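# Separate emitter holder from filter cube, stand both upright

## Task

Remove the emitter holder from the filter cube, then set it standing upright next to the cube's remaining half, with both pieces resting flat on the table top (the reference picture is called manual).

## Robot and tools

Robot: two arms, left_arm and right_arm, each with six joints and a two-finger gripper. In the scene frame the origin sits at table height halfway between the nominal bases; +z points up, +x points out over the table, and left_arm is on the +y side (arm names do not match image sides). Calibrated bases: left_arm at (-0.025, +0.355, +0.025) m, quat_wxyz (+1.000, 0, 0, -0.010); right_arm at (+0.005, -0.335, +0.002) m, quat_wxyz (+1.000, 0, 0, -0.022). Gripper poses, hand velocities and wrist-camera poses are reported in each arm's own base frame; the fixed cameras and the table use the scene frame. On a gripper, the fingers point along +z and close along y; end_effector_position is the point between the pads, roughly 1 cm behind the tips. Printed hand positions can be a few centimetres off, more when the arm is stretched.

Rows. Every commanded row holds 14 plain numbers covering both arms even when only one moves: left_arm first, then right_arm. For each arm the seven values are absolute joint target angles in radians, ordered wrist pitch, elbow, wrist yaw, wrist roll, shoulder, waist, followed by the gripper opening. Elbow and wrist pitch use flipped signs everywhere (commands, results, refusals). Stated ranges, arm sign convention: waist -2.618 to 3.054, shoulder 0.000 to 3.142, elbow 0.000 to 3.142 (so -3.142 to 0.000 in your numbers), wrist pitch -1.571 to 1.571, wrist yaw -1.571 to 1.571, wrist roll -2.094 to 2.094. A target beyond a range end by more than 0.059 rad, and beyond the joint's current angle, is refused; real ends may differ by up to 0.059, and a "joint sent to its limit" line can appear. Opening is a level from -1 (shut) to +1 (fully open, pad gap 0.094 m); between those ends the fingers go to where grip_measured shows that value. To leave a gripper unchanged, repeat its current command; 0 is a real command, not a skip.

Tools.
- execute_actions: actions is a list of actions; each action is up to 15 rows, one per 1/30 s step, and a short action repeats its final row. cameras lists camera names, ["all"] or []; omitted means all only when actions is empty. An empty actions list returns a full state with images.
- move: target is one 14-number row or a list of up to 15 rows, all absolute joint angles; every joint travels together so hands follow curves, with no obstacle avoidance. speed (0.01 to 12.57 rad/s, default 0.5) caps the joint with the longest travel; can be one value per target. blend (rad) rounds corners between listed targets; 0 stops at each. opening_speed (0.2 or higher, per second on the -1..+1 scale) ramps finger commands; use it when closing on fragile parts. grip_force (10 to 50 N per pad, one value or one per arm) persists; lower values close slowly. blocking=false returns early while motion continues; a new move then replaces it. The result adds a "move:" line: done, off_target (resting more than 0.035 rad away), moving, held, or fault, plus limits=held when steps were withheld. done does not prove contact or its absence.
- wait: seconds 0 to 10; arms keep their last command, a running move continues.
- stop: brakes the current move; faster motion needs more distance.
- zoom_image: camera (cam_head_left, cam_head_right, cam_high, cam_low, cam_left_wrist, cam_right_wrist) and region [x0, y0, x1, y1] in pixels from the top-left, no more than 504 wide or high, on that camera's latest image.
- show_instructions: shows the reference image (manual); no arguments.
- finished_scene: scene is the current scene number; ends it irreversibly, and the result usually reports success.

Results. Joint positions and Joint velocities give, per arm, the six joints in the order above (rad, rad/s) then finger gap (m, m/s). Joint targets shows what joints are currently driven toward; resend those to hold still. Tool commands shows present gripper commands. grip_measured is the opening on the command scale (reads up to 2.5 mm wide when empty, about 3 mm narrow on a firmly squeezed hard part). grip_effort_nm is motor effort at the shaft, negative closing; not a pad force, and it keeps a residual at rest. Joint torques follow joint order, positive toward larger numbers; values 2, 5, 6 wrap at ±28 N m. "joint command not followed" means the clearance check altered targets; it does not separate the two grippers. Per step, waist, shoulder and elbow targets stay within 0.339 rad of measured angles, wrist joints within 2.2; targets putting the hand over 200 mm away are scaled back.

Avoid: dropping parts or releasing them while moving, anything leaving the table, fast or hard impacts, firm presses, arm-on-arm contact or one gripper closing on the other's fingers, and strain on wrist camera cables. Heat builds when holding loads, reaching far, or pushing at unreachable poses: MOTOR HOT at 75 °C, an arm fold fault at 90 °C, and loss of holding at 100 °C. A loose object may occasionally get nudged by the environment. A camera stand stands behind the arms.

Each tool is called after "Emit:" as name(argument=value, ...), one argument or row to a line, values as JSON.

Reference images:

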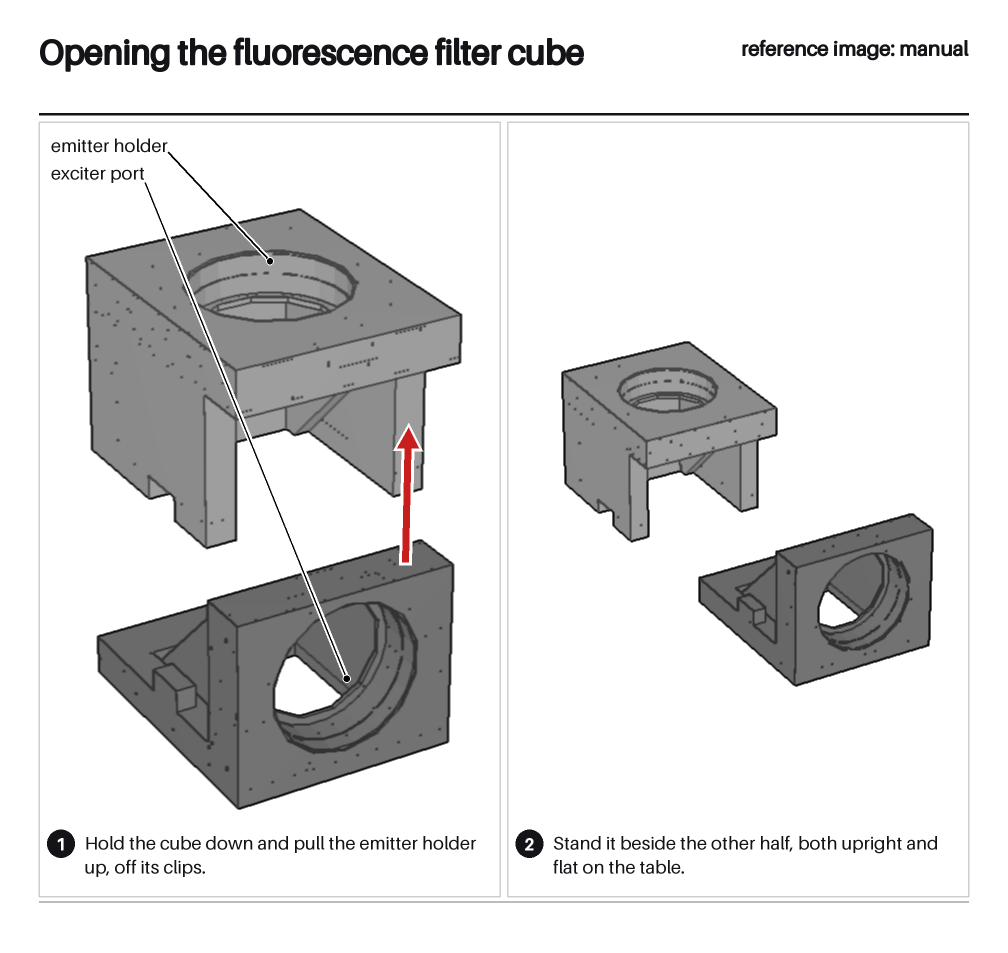

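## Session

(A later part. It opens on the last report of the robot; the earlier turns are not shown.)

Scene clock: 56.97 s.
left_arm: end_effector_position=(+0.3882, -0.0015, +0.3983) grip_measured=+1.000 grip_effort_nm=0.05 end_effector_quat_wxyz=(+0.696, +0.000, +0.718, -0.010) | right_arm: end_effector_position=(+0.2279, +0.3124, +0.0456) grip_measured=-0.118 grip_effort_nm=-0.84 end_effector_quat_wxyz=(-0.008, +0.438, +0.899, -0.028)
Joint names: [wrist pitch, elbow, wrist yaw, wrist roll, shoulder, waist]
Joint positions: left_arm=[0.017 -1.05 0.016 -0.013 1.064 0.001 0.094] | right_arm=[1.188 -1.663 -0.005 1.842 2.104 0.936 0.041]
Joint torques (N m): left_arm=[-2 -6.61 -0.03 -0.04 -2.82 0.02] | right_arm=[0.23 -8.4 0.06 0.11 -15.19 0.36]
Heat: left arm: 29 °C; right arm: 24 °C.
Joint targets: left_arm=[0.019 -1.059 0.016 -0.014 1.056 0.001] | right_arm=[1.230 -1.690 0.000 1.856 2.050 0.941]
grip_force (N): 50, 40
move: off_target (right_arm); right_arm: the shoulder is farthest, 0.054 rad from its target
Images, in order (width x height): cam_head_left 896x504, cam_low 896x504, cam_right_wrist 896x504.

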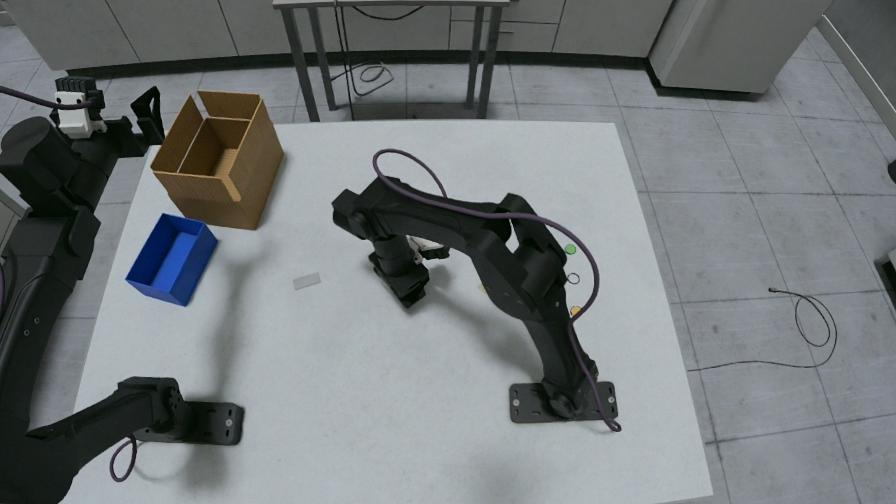

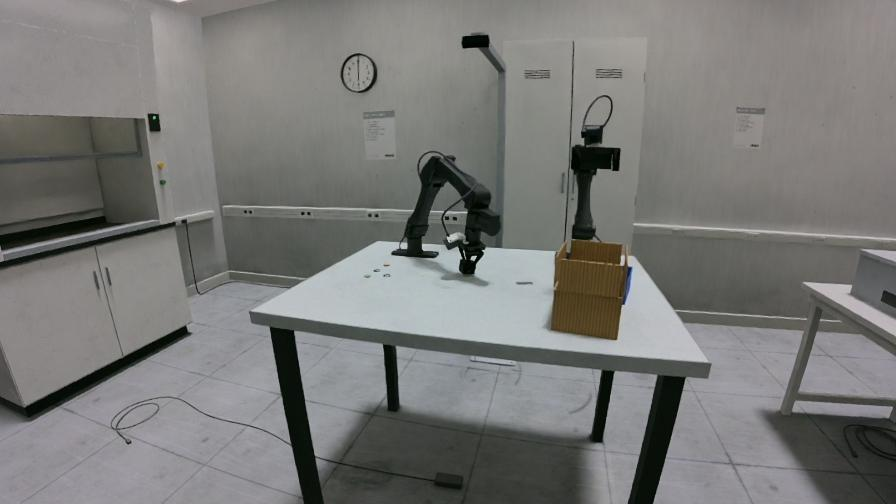

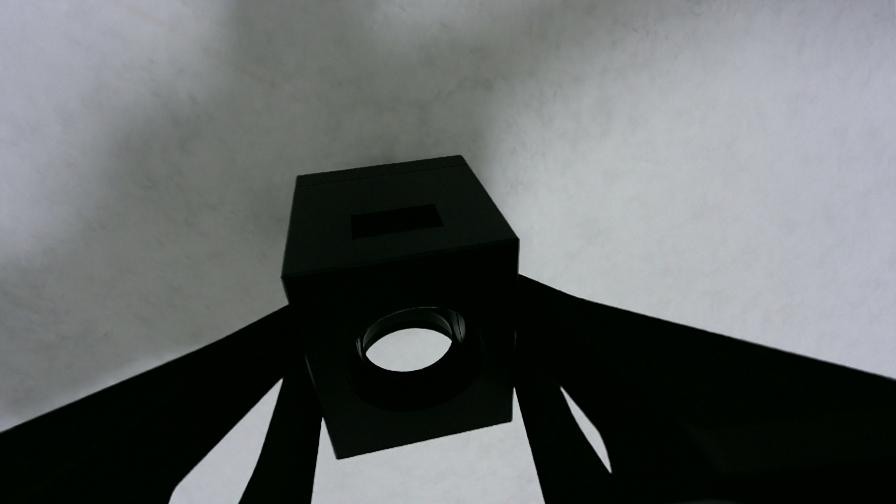

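Emit:
move(
  target=[0.019, -1.059, 0.016, -0.014, 1.056, 0.001, 1, 1.113, -1.613, 0, 1.856, 2.1, 0.941, -0.3],
  speed=0.15,
  cameras=["cam_low", "cam_head_left","cam_high"],
)

Emit:
zoom_image(
  camera="cam_low",
  region=[410, 200, 520, 290],
)

Emit:
zoom_image(
  camera="cam_head_left",
  region=[350, 220, 500, 335],
)

Emit:
zoom_image(
  camera="cam_high",
  region=[470, 150, 620, 255],
)

Scene clock: 58.80 s.
left_arm: end_effector_position=(+0.3882, -0.0015, +0.3983) grip_measured=+1.000 grip_effort_nm=0.06 end_effector_quat_wxyz=(+0.696, +0.000, +0.718, -0.010) | right_arm: end_effector_position=(+0.2329, +0.3195, +0.0367) grip_measured=-0.118 grip_effort_nm=-0.84 end_effector_quat_wxyz=(-0.004, +0.438, +0.899, -0.007)
Joint names: [wrist pitch, elbow, wrist yaw, wrist roll, shoulder, waist]
Joint positions: left_arm=[0.017 -1.05 0.016 -0.013 1.064 0.001 0.094] | right_arm=[1.111 -1.628 -0.006 1.843 2.104 0.936 0.041]
Joint torques (N m): left_arm=[-1.99 -6.54 -0.01 -0.04 -2.91 0.09] | right_arm=[-0.22 -4.3 0.05 0.14 -10.88 0.39]
Heat: left arm: 29 °C; right arm: 24 °C.
Joint targets: left_arm=[0.019 -1.059 0.016 -0.014 1.056 0.001] | right_arm=[1.113 -1.613 0.000 1.856 2.100 0.941]
grip_force (N): 50, 40
move: done
Images, in order (width x height): cam_head_left 896x504, cam_high 896x504, cam_low 896x504.

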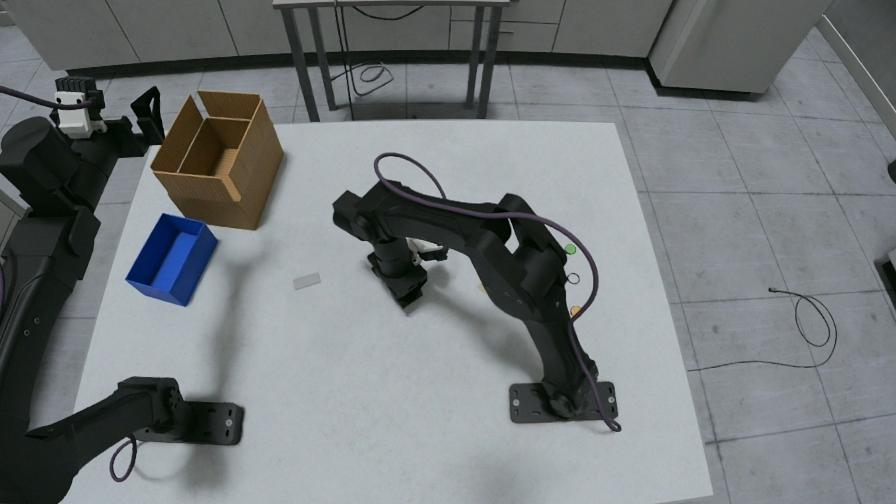

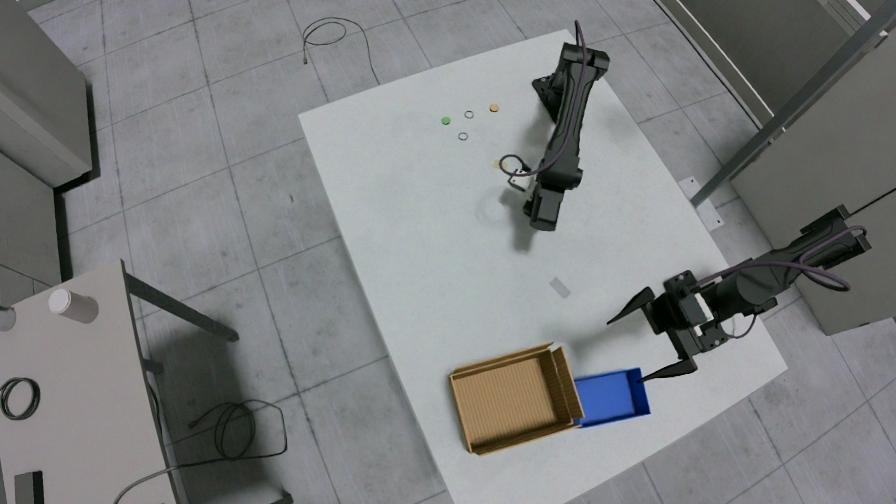

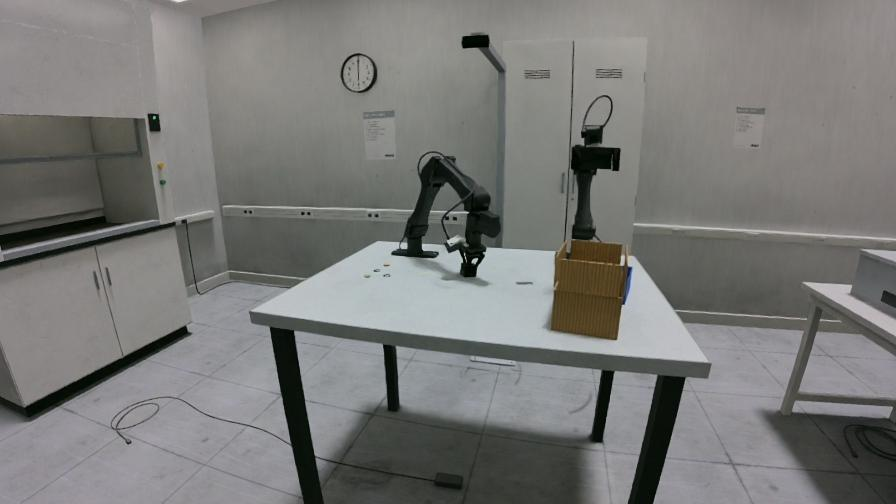

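Scaled by 4.582 from the camera's 896x504 image, which has a finer 1280x720 frame.

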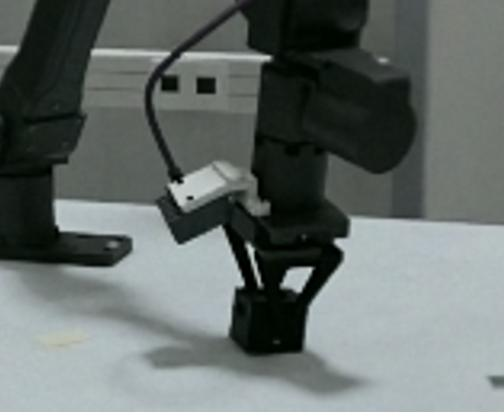

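Scaled by 3.360 from the camera's 896x504 image, which has a finer 1280x720 frame.

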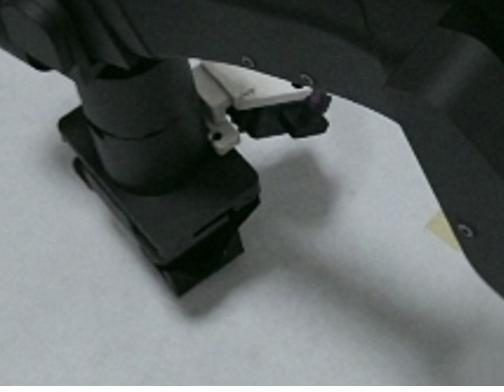

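Scaled by 3.360 from the camera's 896x504 image, which has a finer 1280x720 frame.

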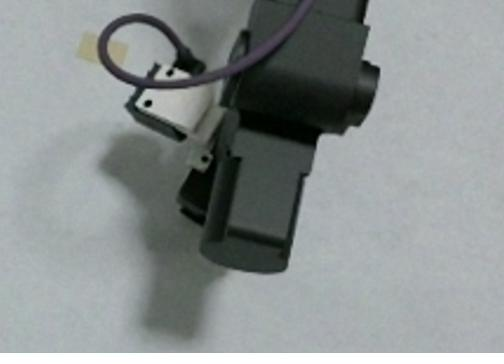

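Emit:
move(
  target=[-1.39, -0.269, 0, 0, 2.009, -0.922, 1, 1.113, -1.603, 0, 1.856, 2.1, 0.941, -0.3],
  speed=0.8,
  cameras=["cam_low", "cam_head_left","cam_left_wrist","cam_high"],
)

Scene clock: 63.33 s.
left_arm: end_effector_position=(+0.3959, -0.2202, +0.1456) grip_measured=+1.000 grip_effort_nm=0.05 end_effector_quat_wxyz=(+0.574, +0.200, +0.778, -0.159) | right_arm: end_effector_position=(+0.2326, +0.3194, +0.0363) grip_measured=-0.118 grip_effort_nm=-0.84 end_effector_quat_wxyz=(-0.005, +0.438, +0.899, -0.007)
Joint names: [wrist pitch, elbow, wrist yaw, wrist roll, shoulder, waist]
Joint positions: left_arm=[-0.652 -0.629 0.019 -0.013 1.577 -0.502 0.094] | right_arm=[1.11 -1.627 -0.007 1.843 2.104 0.936 0.041]
Joint torques (N m): left_arm=[-2.13 -5.65 -0.09 -0.03 -6.54 0.57] | right_arm=[-0.22 -3.93 0.06 0.11 -10.86 0.38]
Heat: left arm: 29 °C; right arm: 24 °C.
Joint targets: left_arm=[-0.664 -0.638 0.012 -0.013 1.564 -0.495] | right_arm=[1.113 -1.607 0.000 1.856 2.100 0.941]
grip_force (N): 50, 40
move: held (left_arm; a check stopped the path); limits=held; left_arm: the wrist pitch is farthest, 0.738 rad from its target
joint command not followed: on one or more control steps a check withheld the commanded joint targets of the left arm, and it was not sent them on those steps.
cause: the commanded joint targets, or the way to them, would bring a part of the robot too close to another arm (this arm's fingers and the right arm's wrist (the part past the wrist pitch), 21 mm apart when this arm was first held).
Images, in order (width x height): cam_head_left 896x504, cam_high 896x504, cam_low 896x504, cam_left_wrist 896x504.

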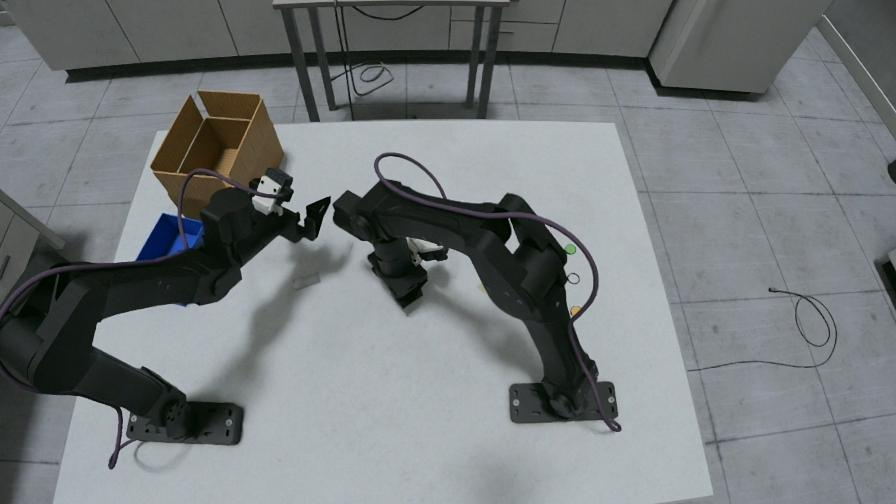

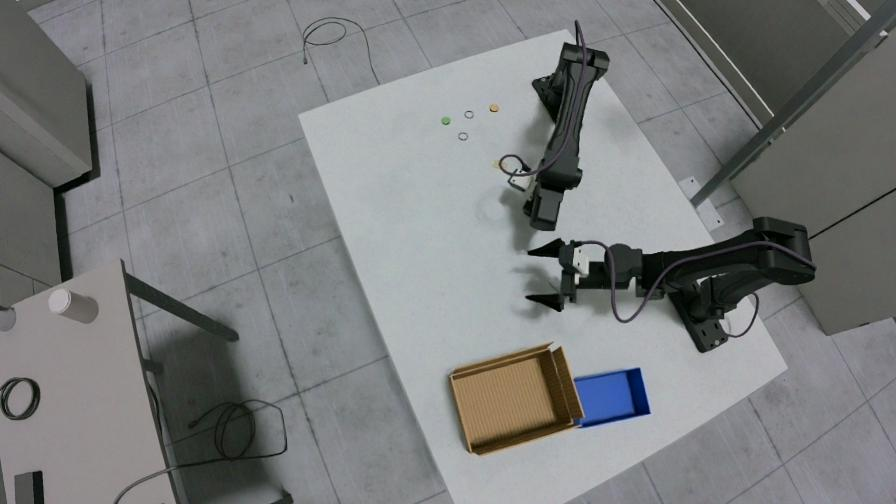

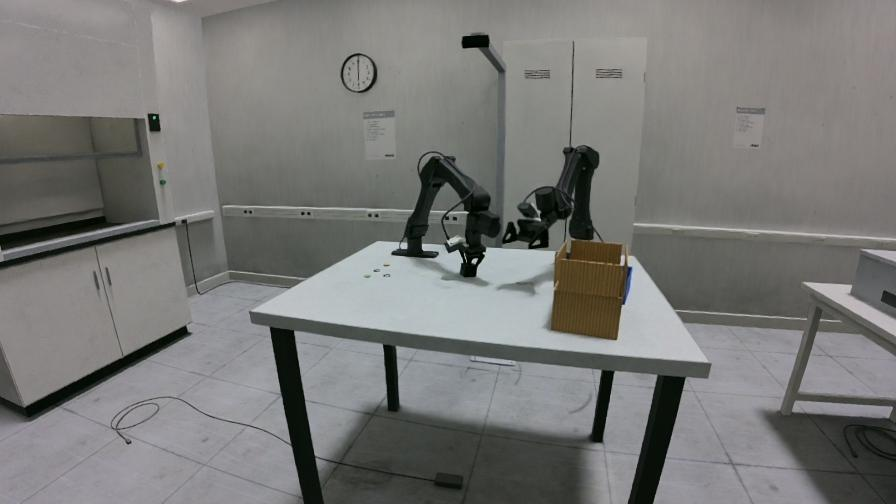

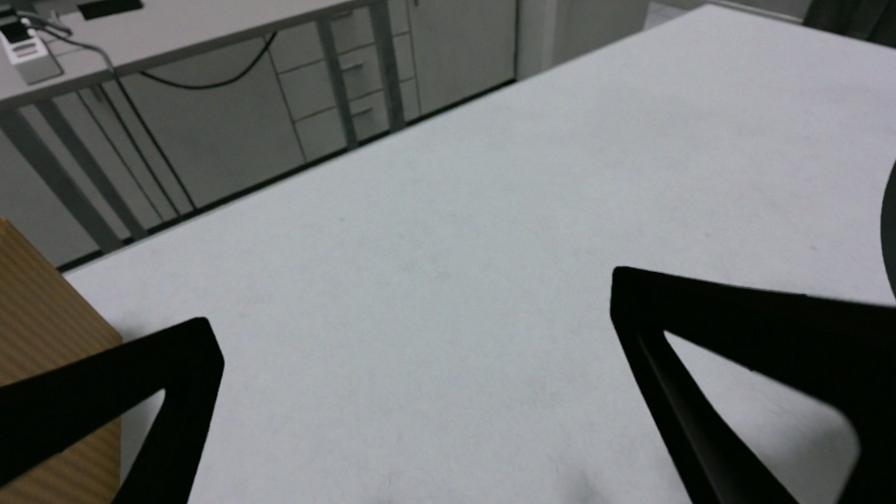

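Emit:
move(
  target=[
    [-1.39, -0.269, 0, 0, 2.009, -0.5, 1, 1.113, -1.603, 0, 1.856, 2.1, 0.941, -0.3],
    [-1.39, -0.269, 0, 0, 2.009, -0.922, 1, 1.113, -1.603, 0, 1.856, 2.1, 0.941, -0.3],
  ],
  speed=0.8,
  blend=[0.1,0],
  cameras=["cam_low", "cam_head_left","cam_left_wrist","cam_high"],
)

Scene clock: 65.80 s.
left_arm: end_effector_position=(+0.2347, -0.3078, +0.0228) grip_measured=+1.000 grip_effort_nm=0.05 end_effector_quat_wxyz=(+0.513, +0.362, +0.734, -0.259) | right_arm: end_effector_position=(+0.2326, +0.3194, +0.0363) grip_measured=-0.118 grip_effort_nm=-0.84 end_effector_quat_wxyz=(-0.005, +0.438, +0.899, -0.007)
Joint names: [wrist pitch, elbow, wrist yaw, wrist roll, shoulder, waist]
Joint positions: left_arm=[-1.371 -0.274 0.005 -0.007 1.993 -0.92 0.094] | right_arm=[1.11 -1.627 -0.007 1.843 2.104 0.936 0.041]
Joint torques (N m): left_arm=[-2.2 -1.33 -0.08 0.06 -4.51 -0.2] | right_arm=[-0.21 -3.47 0.07 0.11 -10.86 0.4]
Heat: left arm: 29 °C; right arm: 24 °C.
Joint targets: left_arm=[-1.390 -0.269 0.000 0.000 2.009 -0.922] | right_arm=[1.113 -1.603 0.000 1.856 2.100 0.941]
grip_force (N): 50, 40
move: done
Images, in order (width x height): cam_head_left 896x504, cam_high 896x504, cam_low 896x504, cam_left_wrist 896x504.

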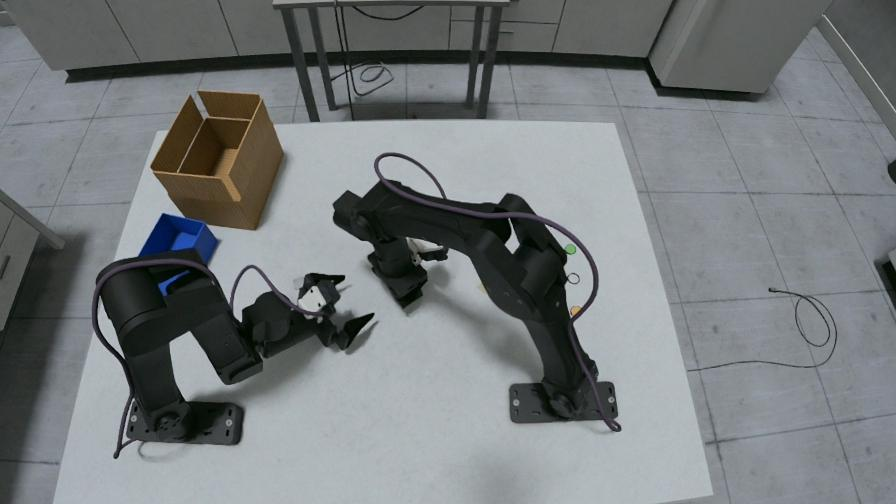

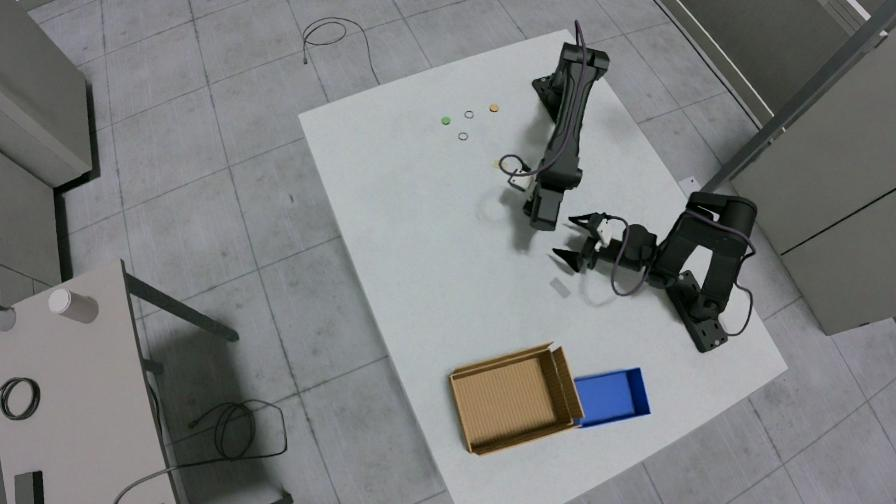

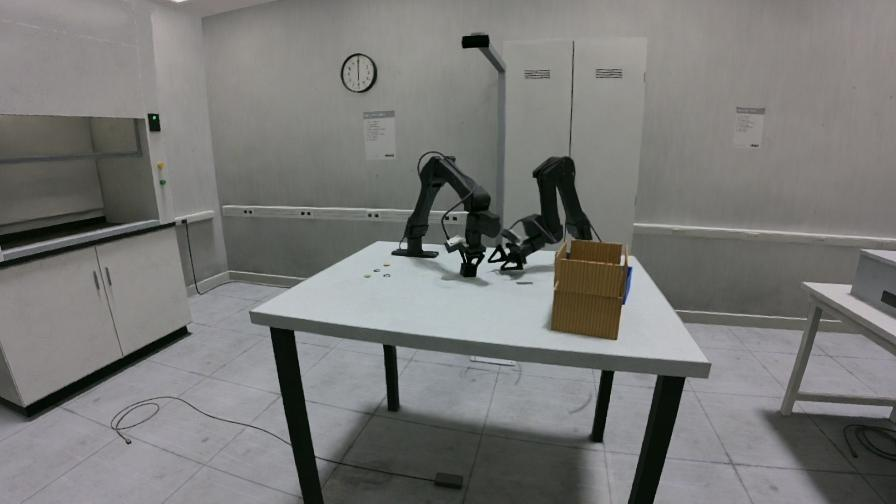

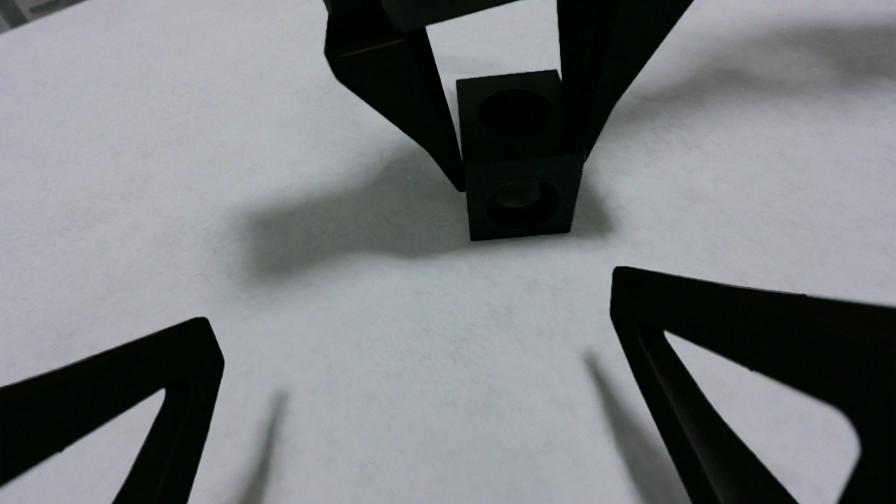

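Emit:
zoom_image(
  camera="cam_left_wrist",
  region=[400, 50, 640, 270],
)

Scaled by 2.100 from the camera's 896x504 image, which has a finer 1280x720 frame.

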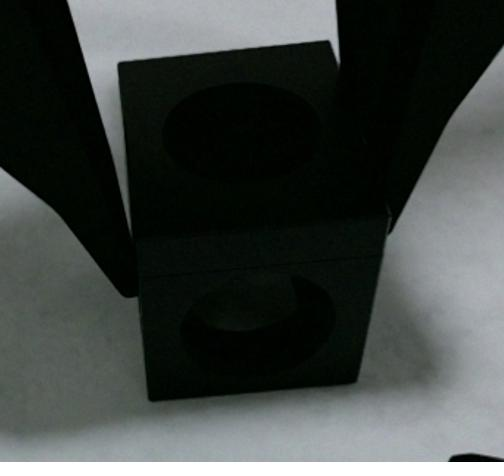

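Emit:
move(
  target=[-1.39, -0.269, 0, 0, 2.009, -1.018, 1, 1.113, -1.603, 0, 1.856, 2.1, 0.941, -0.3],
  speed=0.4,
  cameras=["cam_low", "cam_left_wrist"],
)

Emit:
zoom_image(
  camera="cam_low",
  region=[440, 210, 540, 290],
)

Scene clock: 70.87 s.
left_arm: end_effector_position=(+0.2053, -0.3282, +0.0229) grip_measured=+1.000 grip_effort_nm=0.05 end_effector_quat_wxyz=(+0.500, +0.395, +0.717, -0.282) | right_arm: end_effector_position=(+0.2326, +0.3194, +0.0363) grip_measured=-0.118 grip_effort_nm=-0.84 end_effector_quat_wxyz=(-0.005, +0.438, +0.899, -0.007)
Joint names: [wrist pitch, elbow, wrist yaw, wrist roll, shoulder, waist]
Joint positions: left_arm=[-1.372 -0.274 0.004 -0.007 1.993 -1.013 0.094] | right_arm=[1.11 -1.627 -0.007 1.843 2.104 0.936 0.041]
Joint torques (N m): left_arm=[-2.19 -1.31 -0.06 0.06 -4.49 -0.35] | right_arm=[-0.24 -3.56 0.07 0.11 -10.89 0.4]
Heat: left arm: 30 °C; right arm: 24 °C.
Joint targets: left_arm=[-1.390 -0.269 0.000 0.000 2.009 -1.018] | right_arm=[1.113 -1.603 0.000 1.856 2.100 0.941]
grip_force (N): 50, 40
move: done
Images, in order (width x height): cam_low 896x504, cam_left_wrist 896x504.

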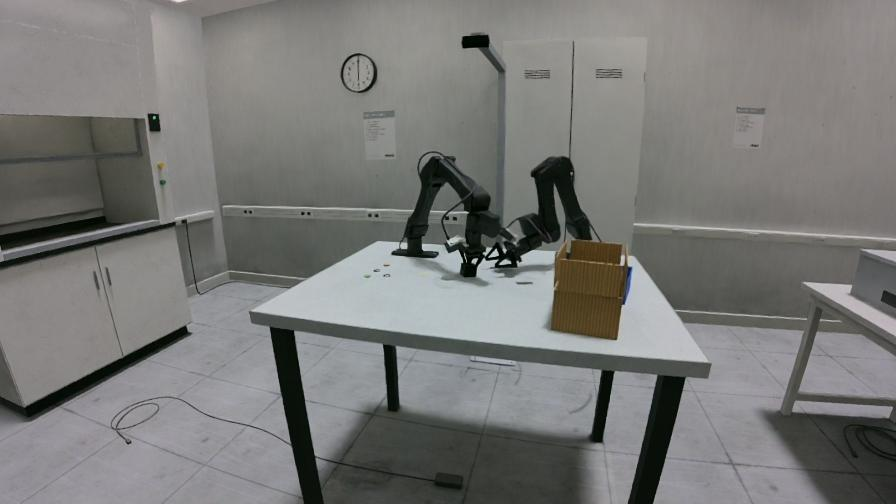

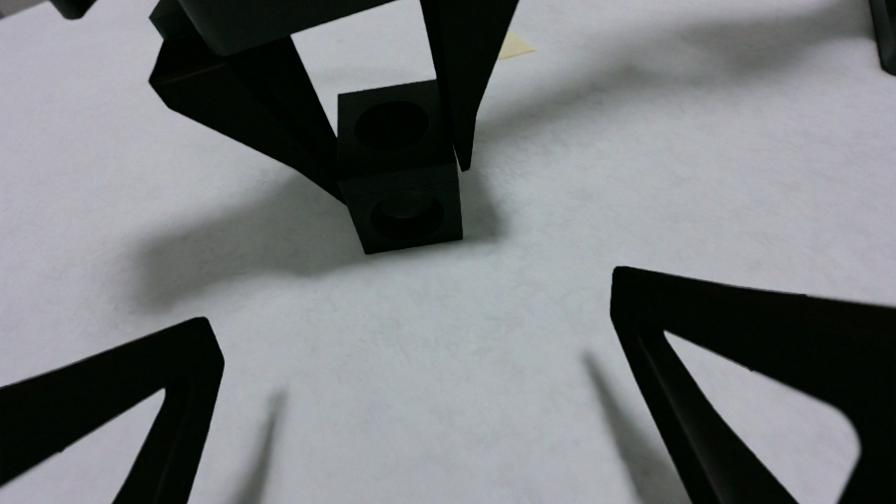

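Scaled by 5.040 from the camera's 896x504 image, which has a finer 1280x720 frame.

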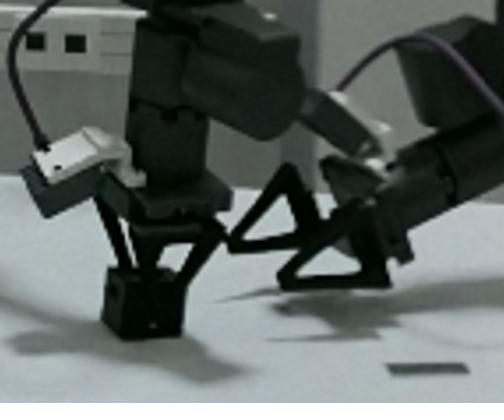

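Emit:
move(
  target=[-1.39, -0.46, 0, 0, 2.178, -1.018, 1, 1.113, -1.603, 0, 1.856, 2.1, 0.941, -0.3],
  speed=0.2,
  cameras=["cam_low", "cam_left_wrist"],
)

Emit:
zoom_image(
  camera="cam_low",
  region=[440, 210, 540, 290],
)

Scene clock: 73.37 s.
left_arm: end_effector_position=(+0.2273, -0.3636, +0.0054) grip_measured=+1.000 grip_effort_nm=0.06 end_effector_quat_wxyz=(+0.505, +0.394, +0.713, -0.284) | right_arm: end_effector_position=(+0.2326, +0.3194, +0.0363) grip_measured=-0.118 grip_effort_nm=-0.84 end_effector_quat_wxyz=(-0.005, +0.438, +0.899, -0.007)
Joint names: [wrist pitch, elbow, wrist yaw, wrist roll, shoulder, waist]
Joint positions: left_arm=[-1.374 -0.449 0.004 -0.007 2.157 -1.013 0.094] | right_arm=[1.11 -1.627 -0.007 1.843 2.104 0.936 0.041]
Joint torques (N m): left_arm=[-2.18 -2.65 -0.06 0.06 -5.45 -0.36] | right_arm=[-0.22 -3.51 0.07 0.14 -10.85 0.43]
Heat: left arm: 30 °C; right arm: 24 °C.
Joint targets: left_arm=[-1.390 -0.460 0.000 0.000 2.178 -1.018] | right_arm=[1.113 -1.603 0.000 1.856 2.100 0.941]
grip_force (N): 50, 40
move: done
Images, in order (width x height): cam_low 896x504, cam_left_wrist 896x504.

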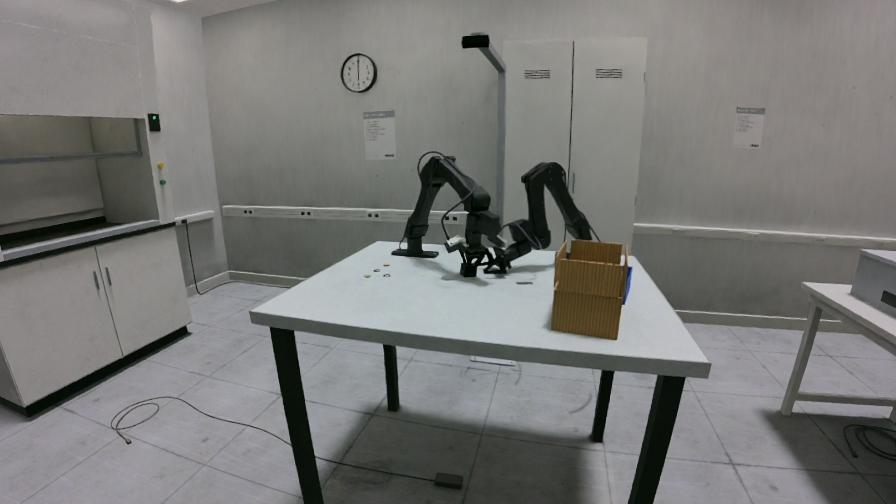

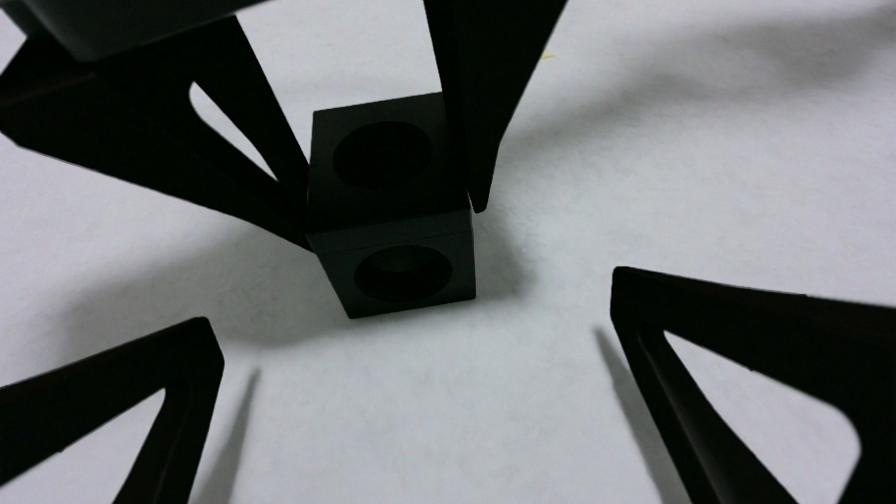

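Scaled by 5.040 from the camera's 896x504 image, which has a finer 1280x720 frame.

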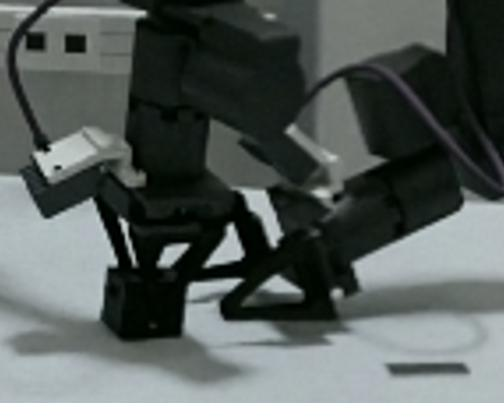

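Emit:
move(
  target=[-1.301, -0.57, -0.02, 0, 2.23, -1.018, 1, 1.113, -1.603, 0, 1.856, 2.1, 0.941, -0.3],
  speed=0.12,
  cameras=["cam_low", "cam_left_wrist"],
)

Emit:
zoom_image(
  camera="cam_low",
  region=[440, 210, 540, 290],
)

Scene clock: 76.00 s.
left_arm: end_effector_position=(+0.2430, -0.3837, -0.0007) grip_measured=+1.000 grip_effort_nm=0.05 end_effector_quat_wxyz=(+0.507, +0.390, +0.716, -0.279) | right_arm: end_effector_position=(+0.2326, +0.3194, +0.0363) grip_measured=-0.118 grip_effort_nm=-0.84 end_effector_quat_wxyz=(-0.005, +0.438, +0.899, -0.007)
Joint names: [wrist pitch, elbow, wrist yaw, wrist roll, shoulder, waist]
Joint positions: left_arm=[-1.314 -0.558 -0.011 -0.007 2.207 -1.013 0.094] | right_arm=[1.11 -1.627 -0.007 1.843 2.104 0.936 0.041]
Joint torques (N m): left_arm=[-1.91 -3.12 -0.12 0.05 -6.02 -0.38] | right_arm=[-0.2 -3.52 0.08 0.13 -10.92 0.4]
Heat: left arm: 30 °C; right arm: 24 °C.
Joint targets: left_arm=[-1.301 -0.570 -0.020 0.000 2.230 -1.018] | right_arm=[1.113 -1.603 0.000 1.856 2.100 0.941]
grip_force (N): 50, 40
move: done
Images, in order (width x height): cam_low 896x504, cam_left_wrist 896x504.

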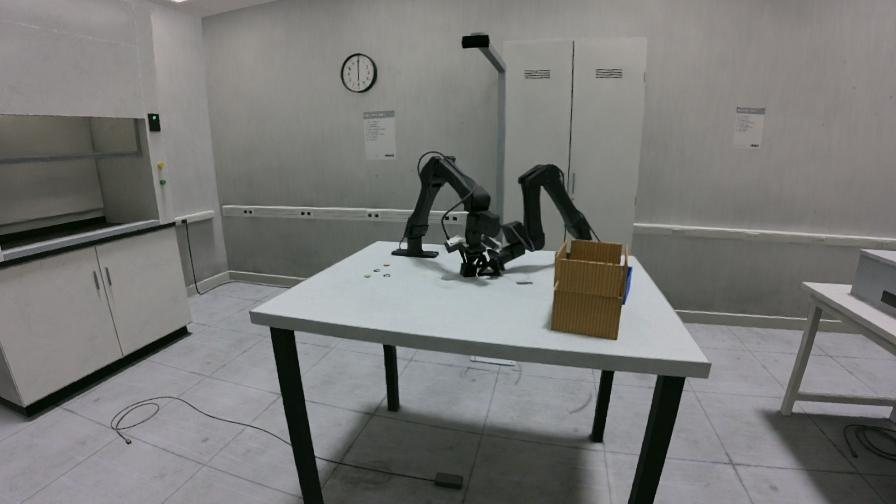

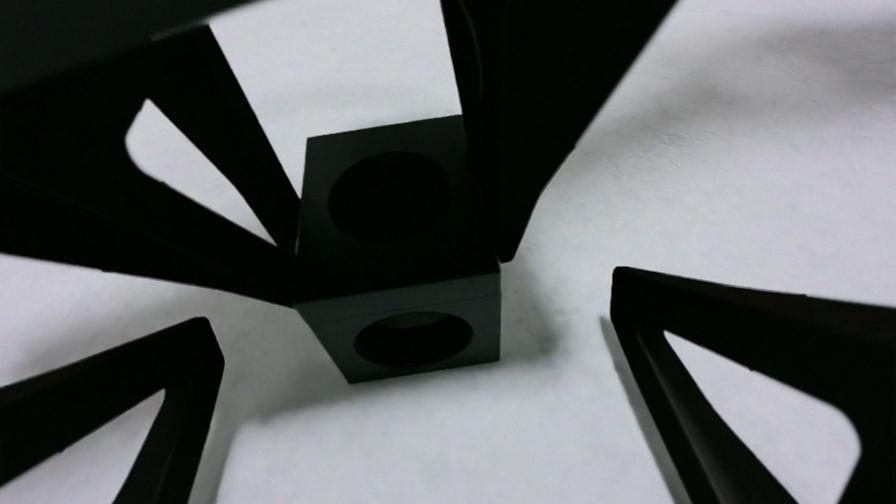

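Scaled by 5.040 from the camera's 896x504 image, which has a finer 1280x720 frame.

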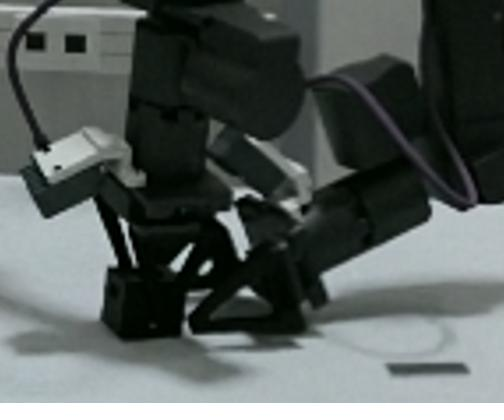

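Emit:
move(
  target=[-1.315, -0.592, -0.02, 0, 2.255, -1.018, 1, 1.113, -1.603, 0, 1.856, 2.1, 0.941, -0.3],
  speed=0.12,
  cameras=["cam_low", "cam_left_wrist"],
)

Emit:
zoom_image(
  camera="cam_low",
  region=[440, 210, 540, 290],
)

Emit:
zoom_image(
  camera="cam_left_wrist",
  region=[190, 150, 640, 430],
)

Scene clock: 78.07 s.
left_arm: end_effector_position=(+0.2452, -0.3870, -0.0058) grip_measured=+1.000 grip_effort_nm=0.05 end_effector_quat_wxyz=(+0.506, +0.391, +0.717, -0.278) | right_arm: end_effector_position=(+0.2326, +0.3194, +0.0363) grip_measured=-0.118 grip_effort_nm=-0.84 end_effector_quat_wxyz=(-0.005, +0.438, +0.899, -0.007)
Joint names: [wrist pitch, elbow, wrist yaw, wrist roll, shoulder, waist]
Joint positions: left_arm=[-1.313 -0.579 -0.011 -0.007 2.232 -1.013 0.094] | right_arm=[1.11 -1.627 -0.007 1.843 2.104 0.936 0.041]
Joint torques (N m): left_arm=[-2.02 -3.07 -0.11 0.06 -6.15 -0.36] | right_arm=[-0.22 -3.49 0.09 0.1 -10.91 0.4]
Heat: left arm: 30 °C; right arm: 24 °C.
Joint targets: left_arm=[-1.315 -0.592 -0.020 0.000 2.255 -1.018] | right_arm=[1.113 -1.603 0.000 1.856 2.100 0.941]
grip_force (N): 50, 40
move: done
Images, in order (width x height): cam_low 896x504, cam_left_wrist 896x504.

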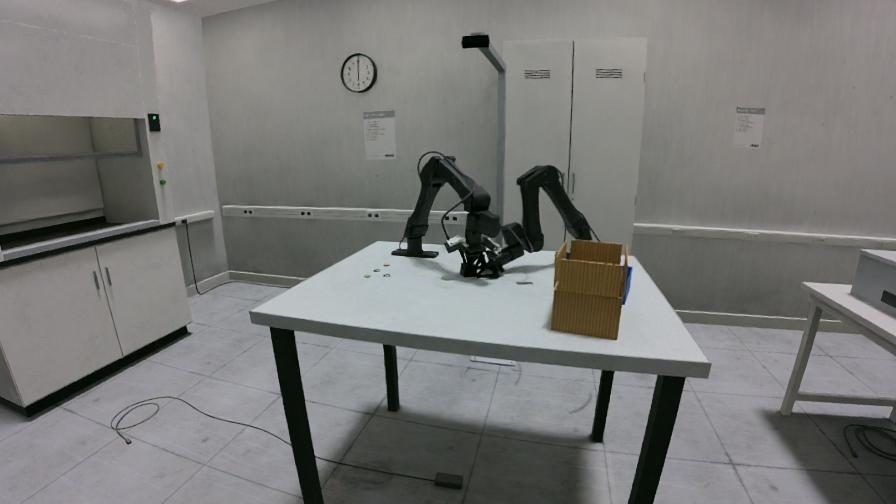

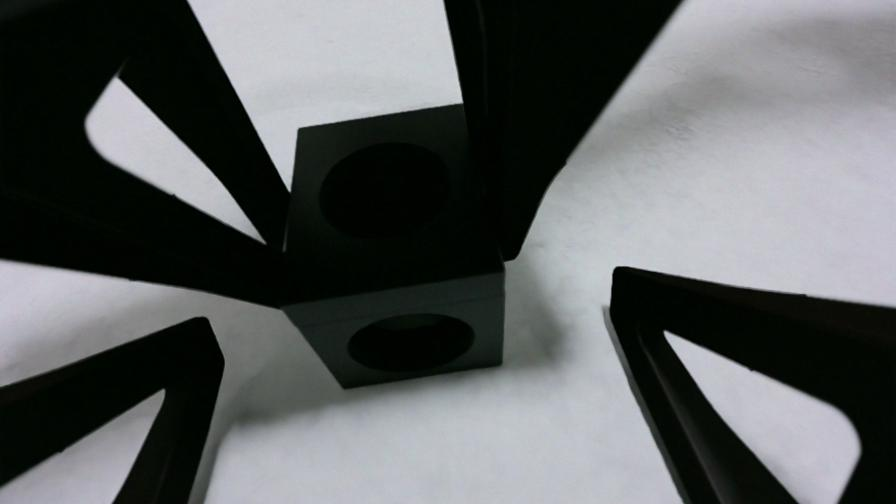

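Scaled by 5.040 from the camera's 896x504 image, which has a finer 1280x720 frame.

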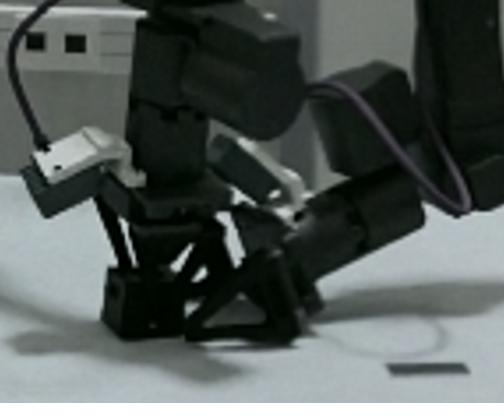

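Scaled by 1.120 from the camera's 896x504 image, which has a finer 1280x720 frame.

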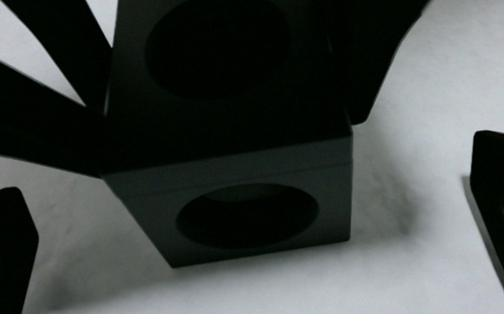

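Emit:
move(
  target=[-1.315, -0.592, -0.02, 0, 2.255, -1.018, -0.3, 1.113, -1.603, 0, 1.856, 2.1, 0.941, -0.3],
  grip_force=[40, 50],
  opening_speed=0.6,
  cameras=["cam_low", "cam_left_wrist", "cam_right_wrist"],
)

Emit:
zoom_image(
  camera="cam_left_wrist",
  region=[190, 150, 640, 430],
)

Scene clock: 81.37 s.
left_arm: end_effector_position=(+0.2456, -0.3862, -0.0072) grip_measured=-0.182 grip_effort_nm=-0.75 end_effector_quat_wxyz=(+0.502, +0.383, +0.723, -0.280) | right_arm: end_effector_position=(+0.2330, +0.3198, +0.0360) grip_measured=-0.126 grip_effort_nm=-1.02 end_effector_quat_wxyz=(-0.004, +0.445, +0.896, -0.006)
Joint names: [wrist pitch, elbow, wrist yaw, wrist roll, shoulder, waist]
Joint positions: left_arm=[-1.309 -0.579 -0.016 -0.026 2.233 -1.013 0.038] | right_arm=[1.106 -1.626 -0.007 1.857 2.104 0.936 0.041]
Joint torques (N m): left_arm=[-2.06 -3.08 -0.07 0.29 -6.16 -0.38] | right_arm=[-0.19 -3.69 0.06 -0.03 -10.92 0.44]
Heat: left arm: 30 °C; right arm: 24 °C.
Joint targets: left_arm=[-1.315 -0.592 -0.020 0.000 2.255 -1.018] | right_arm=[1.113 -1.603 0.000 1.856 2.100 0.941]
grip_force (N): 40, 50
move: done
Images, in order (width x height): cam_low 896x504, cam_left_wrist 896x504, cam_right_wrist 896x504.

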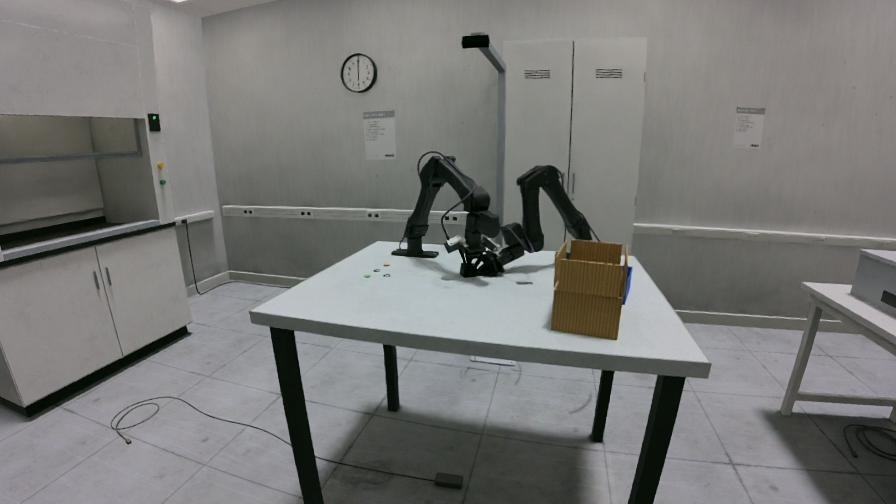

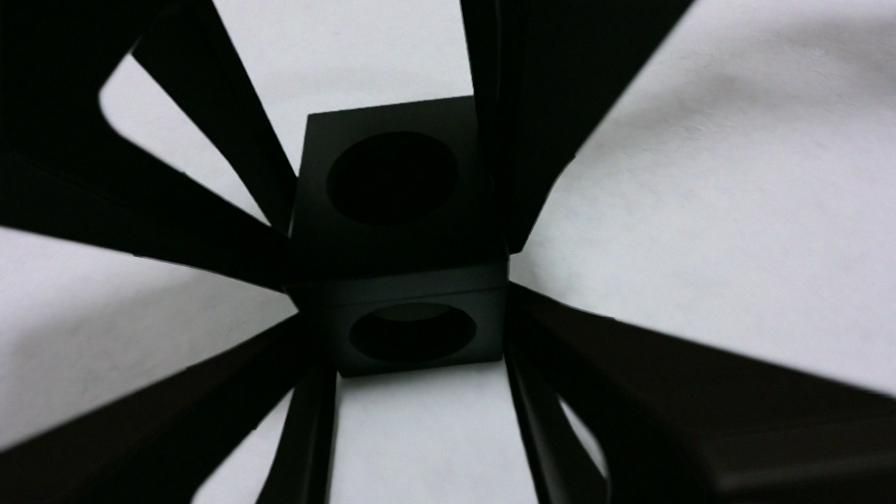

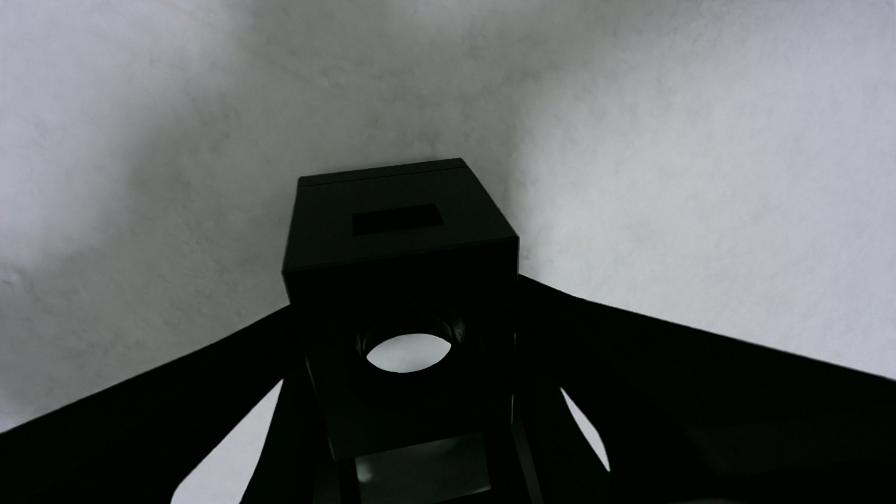

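Scaled by 1.120 from the camera's 896x504 image, which has a finer 1280x720 frame.

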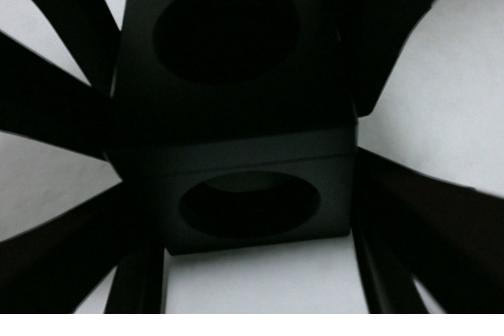

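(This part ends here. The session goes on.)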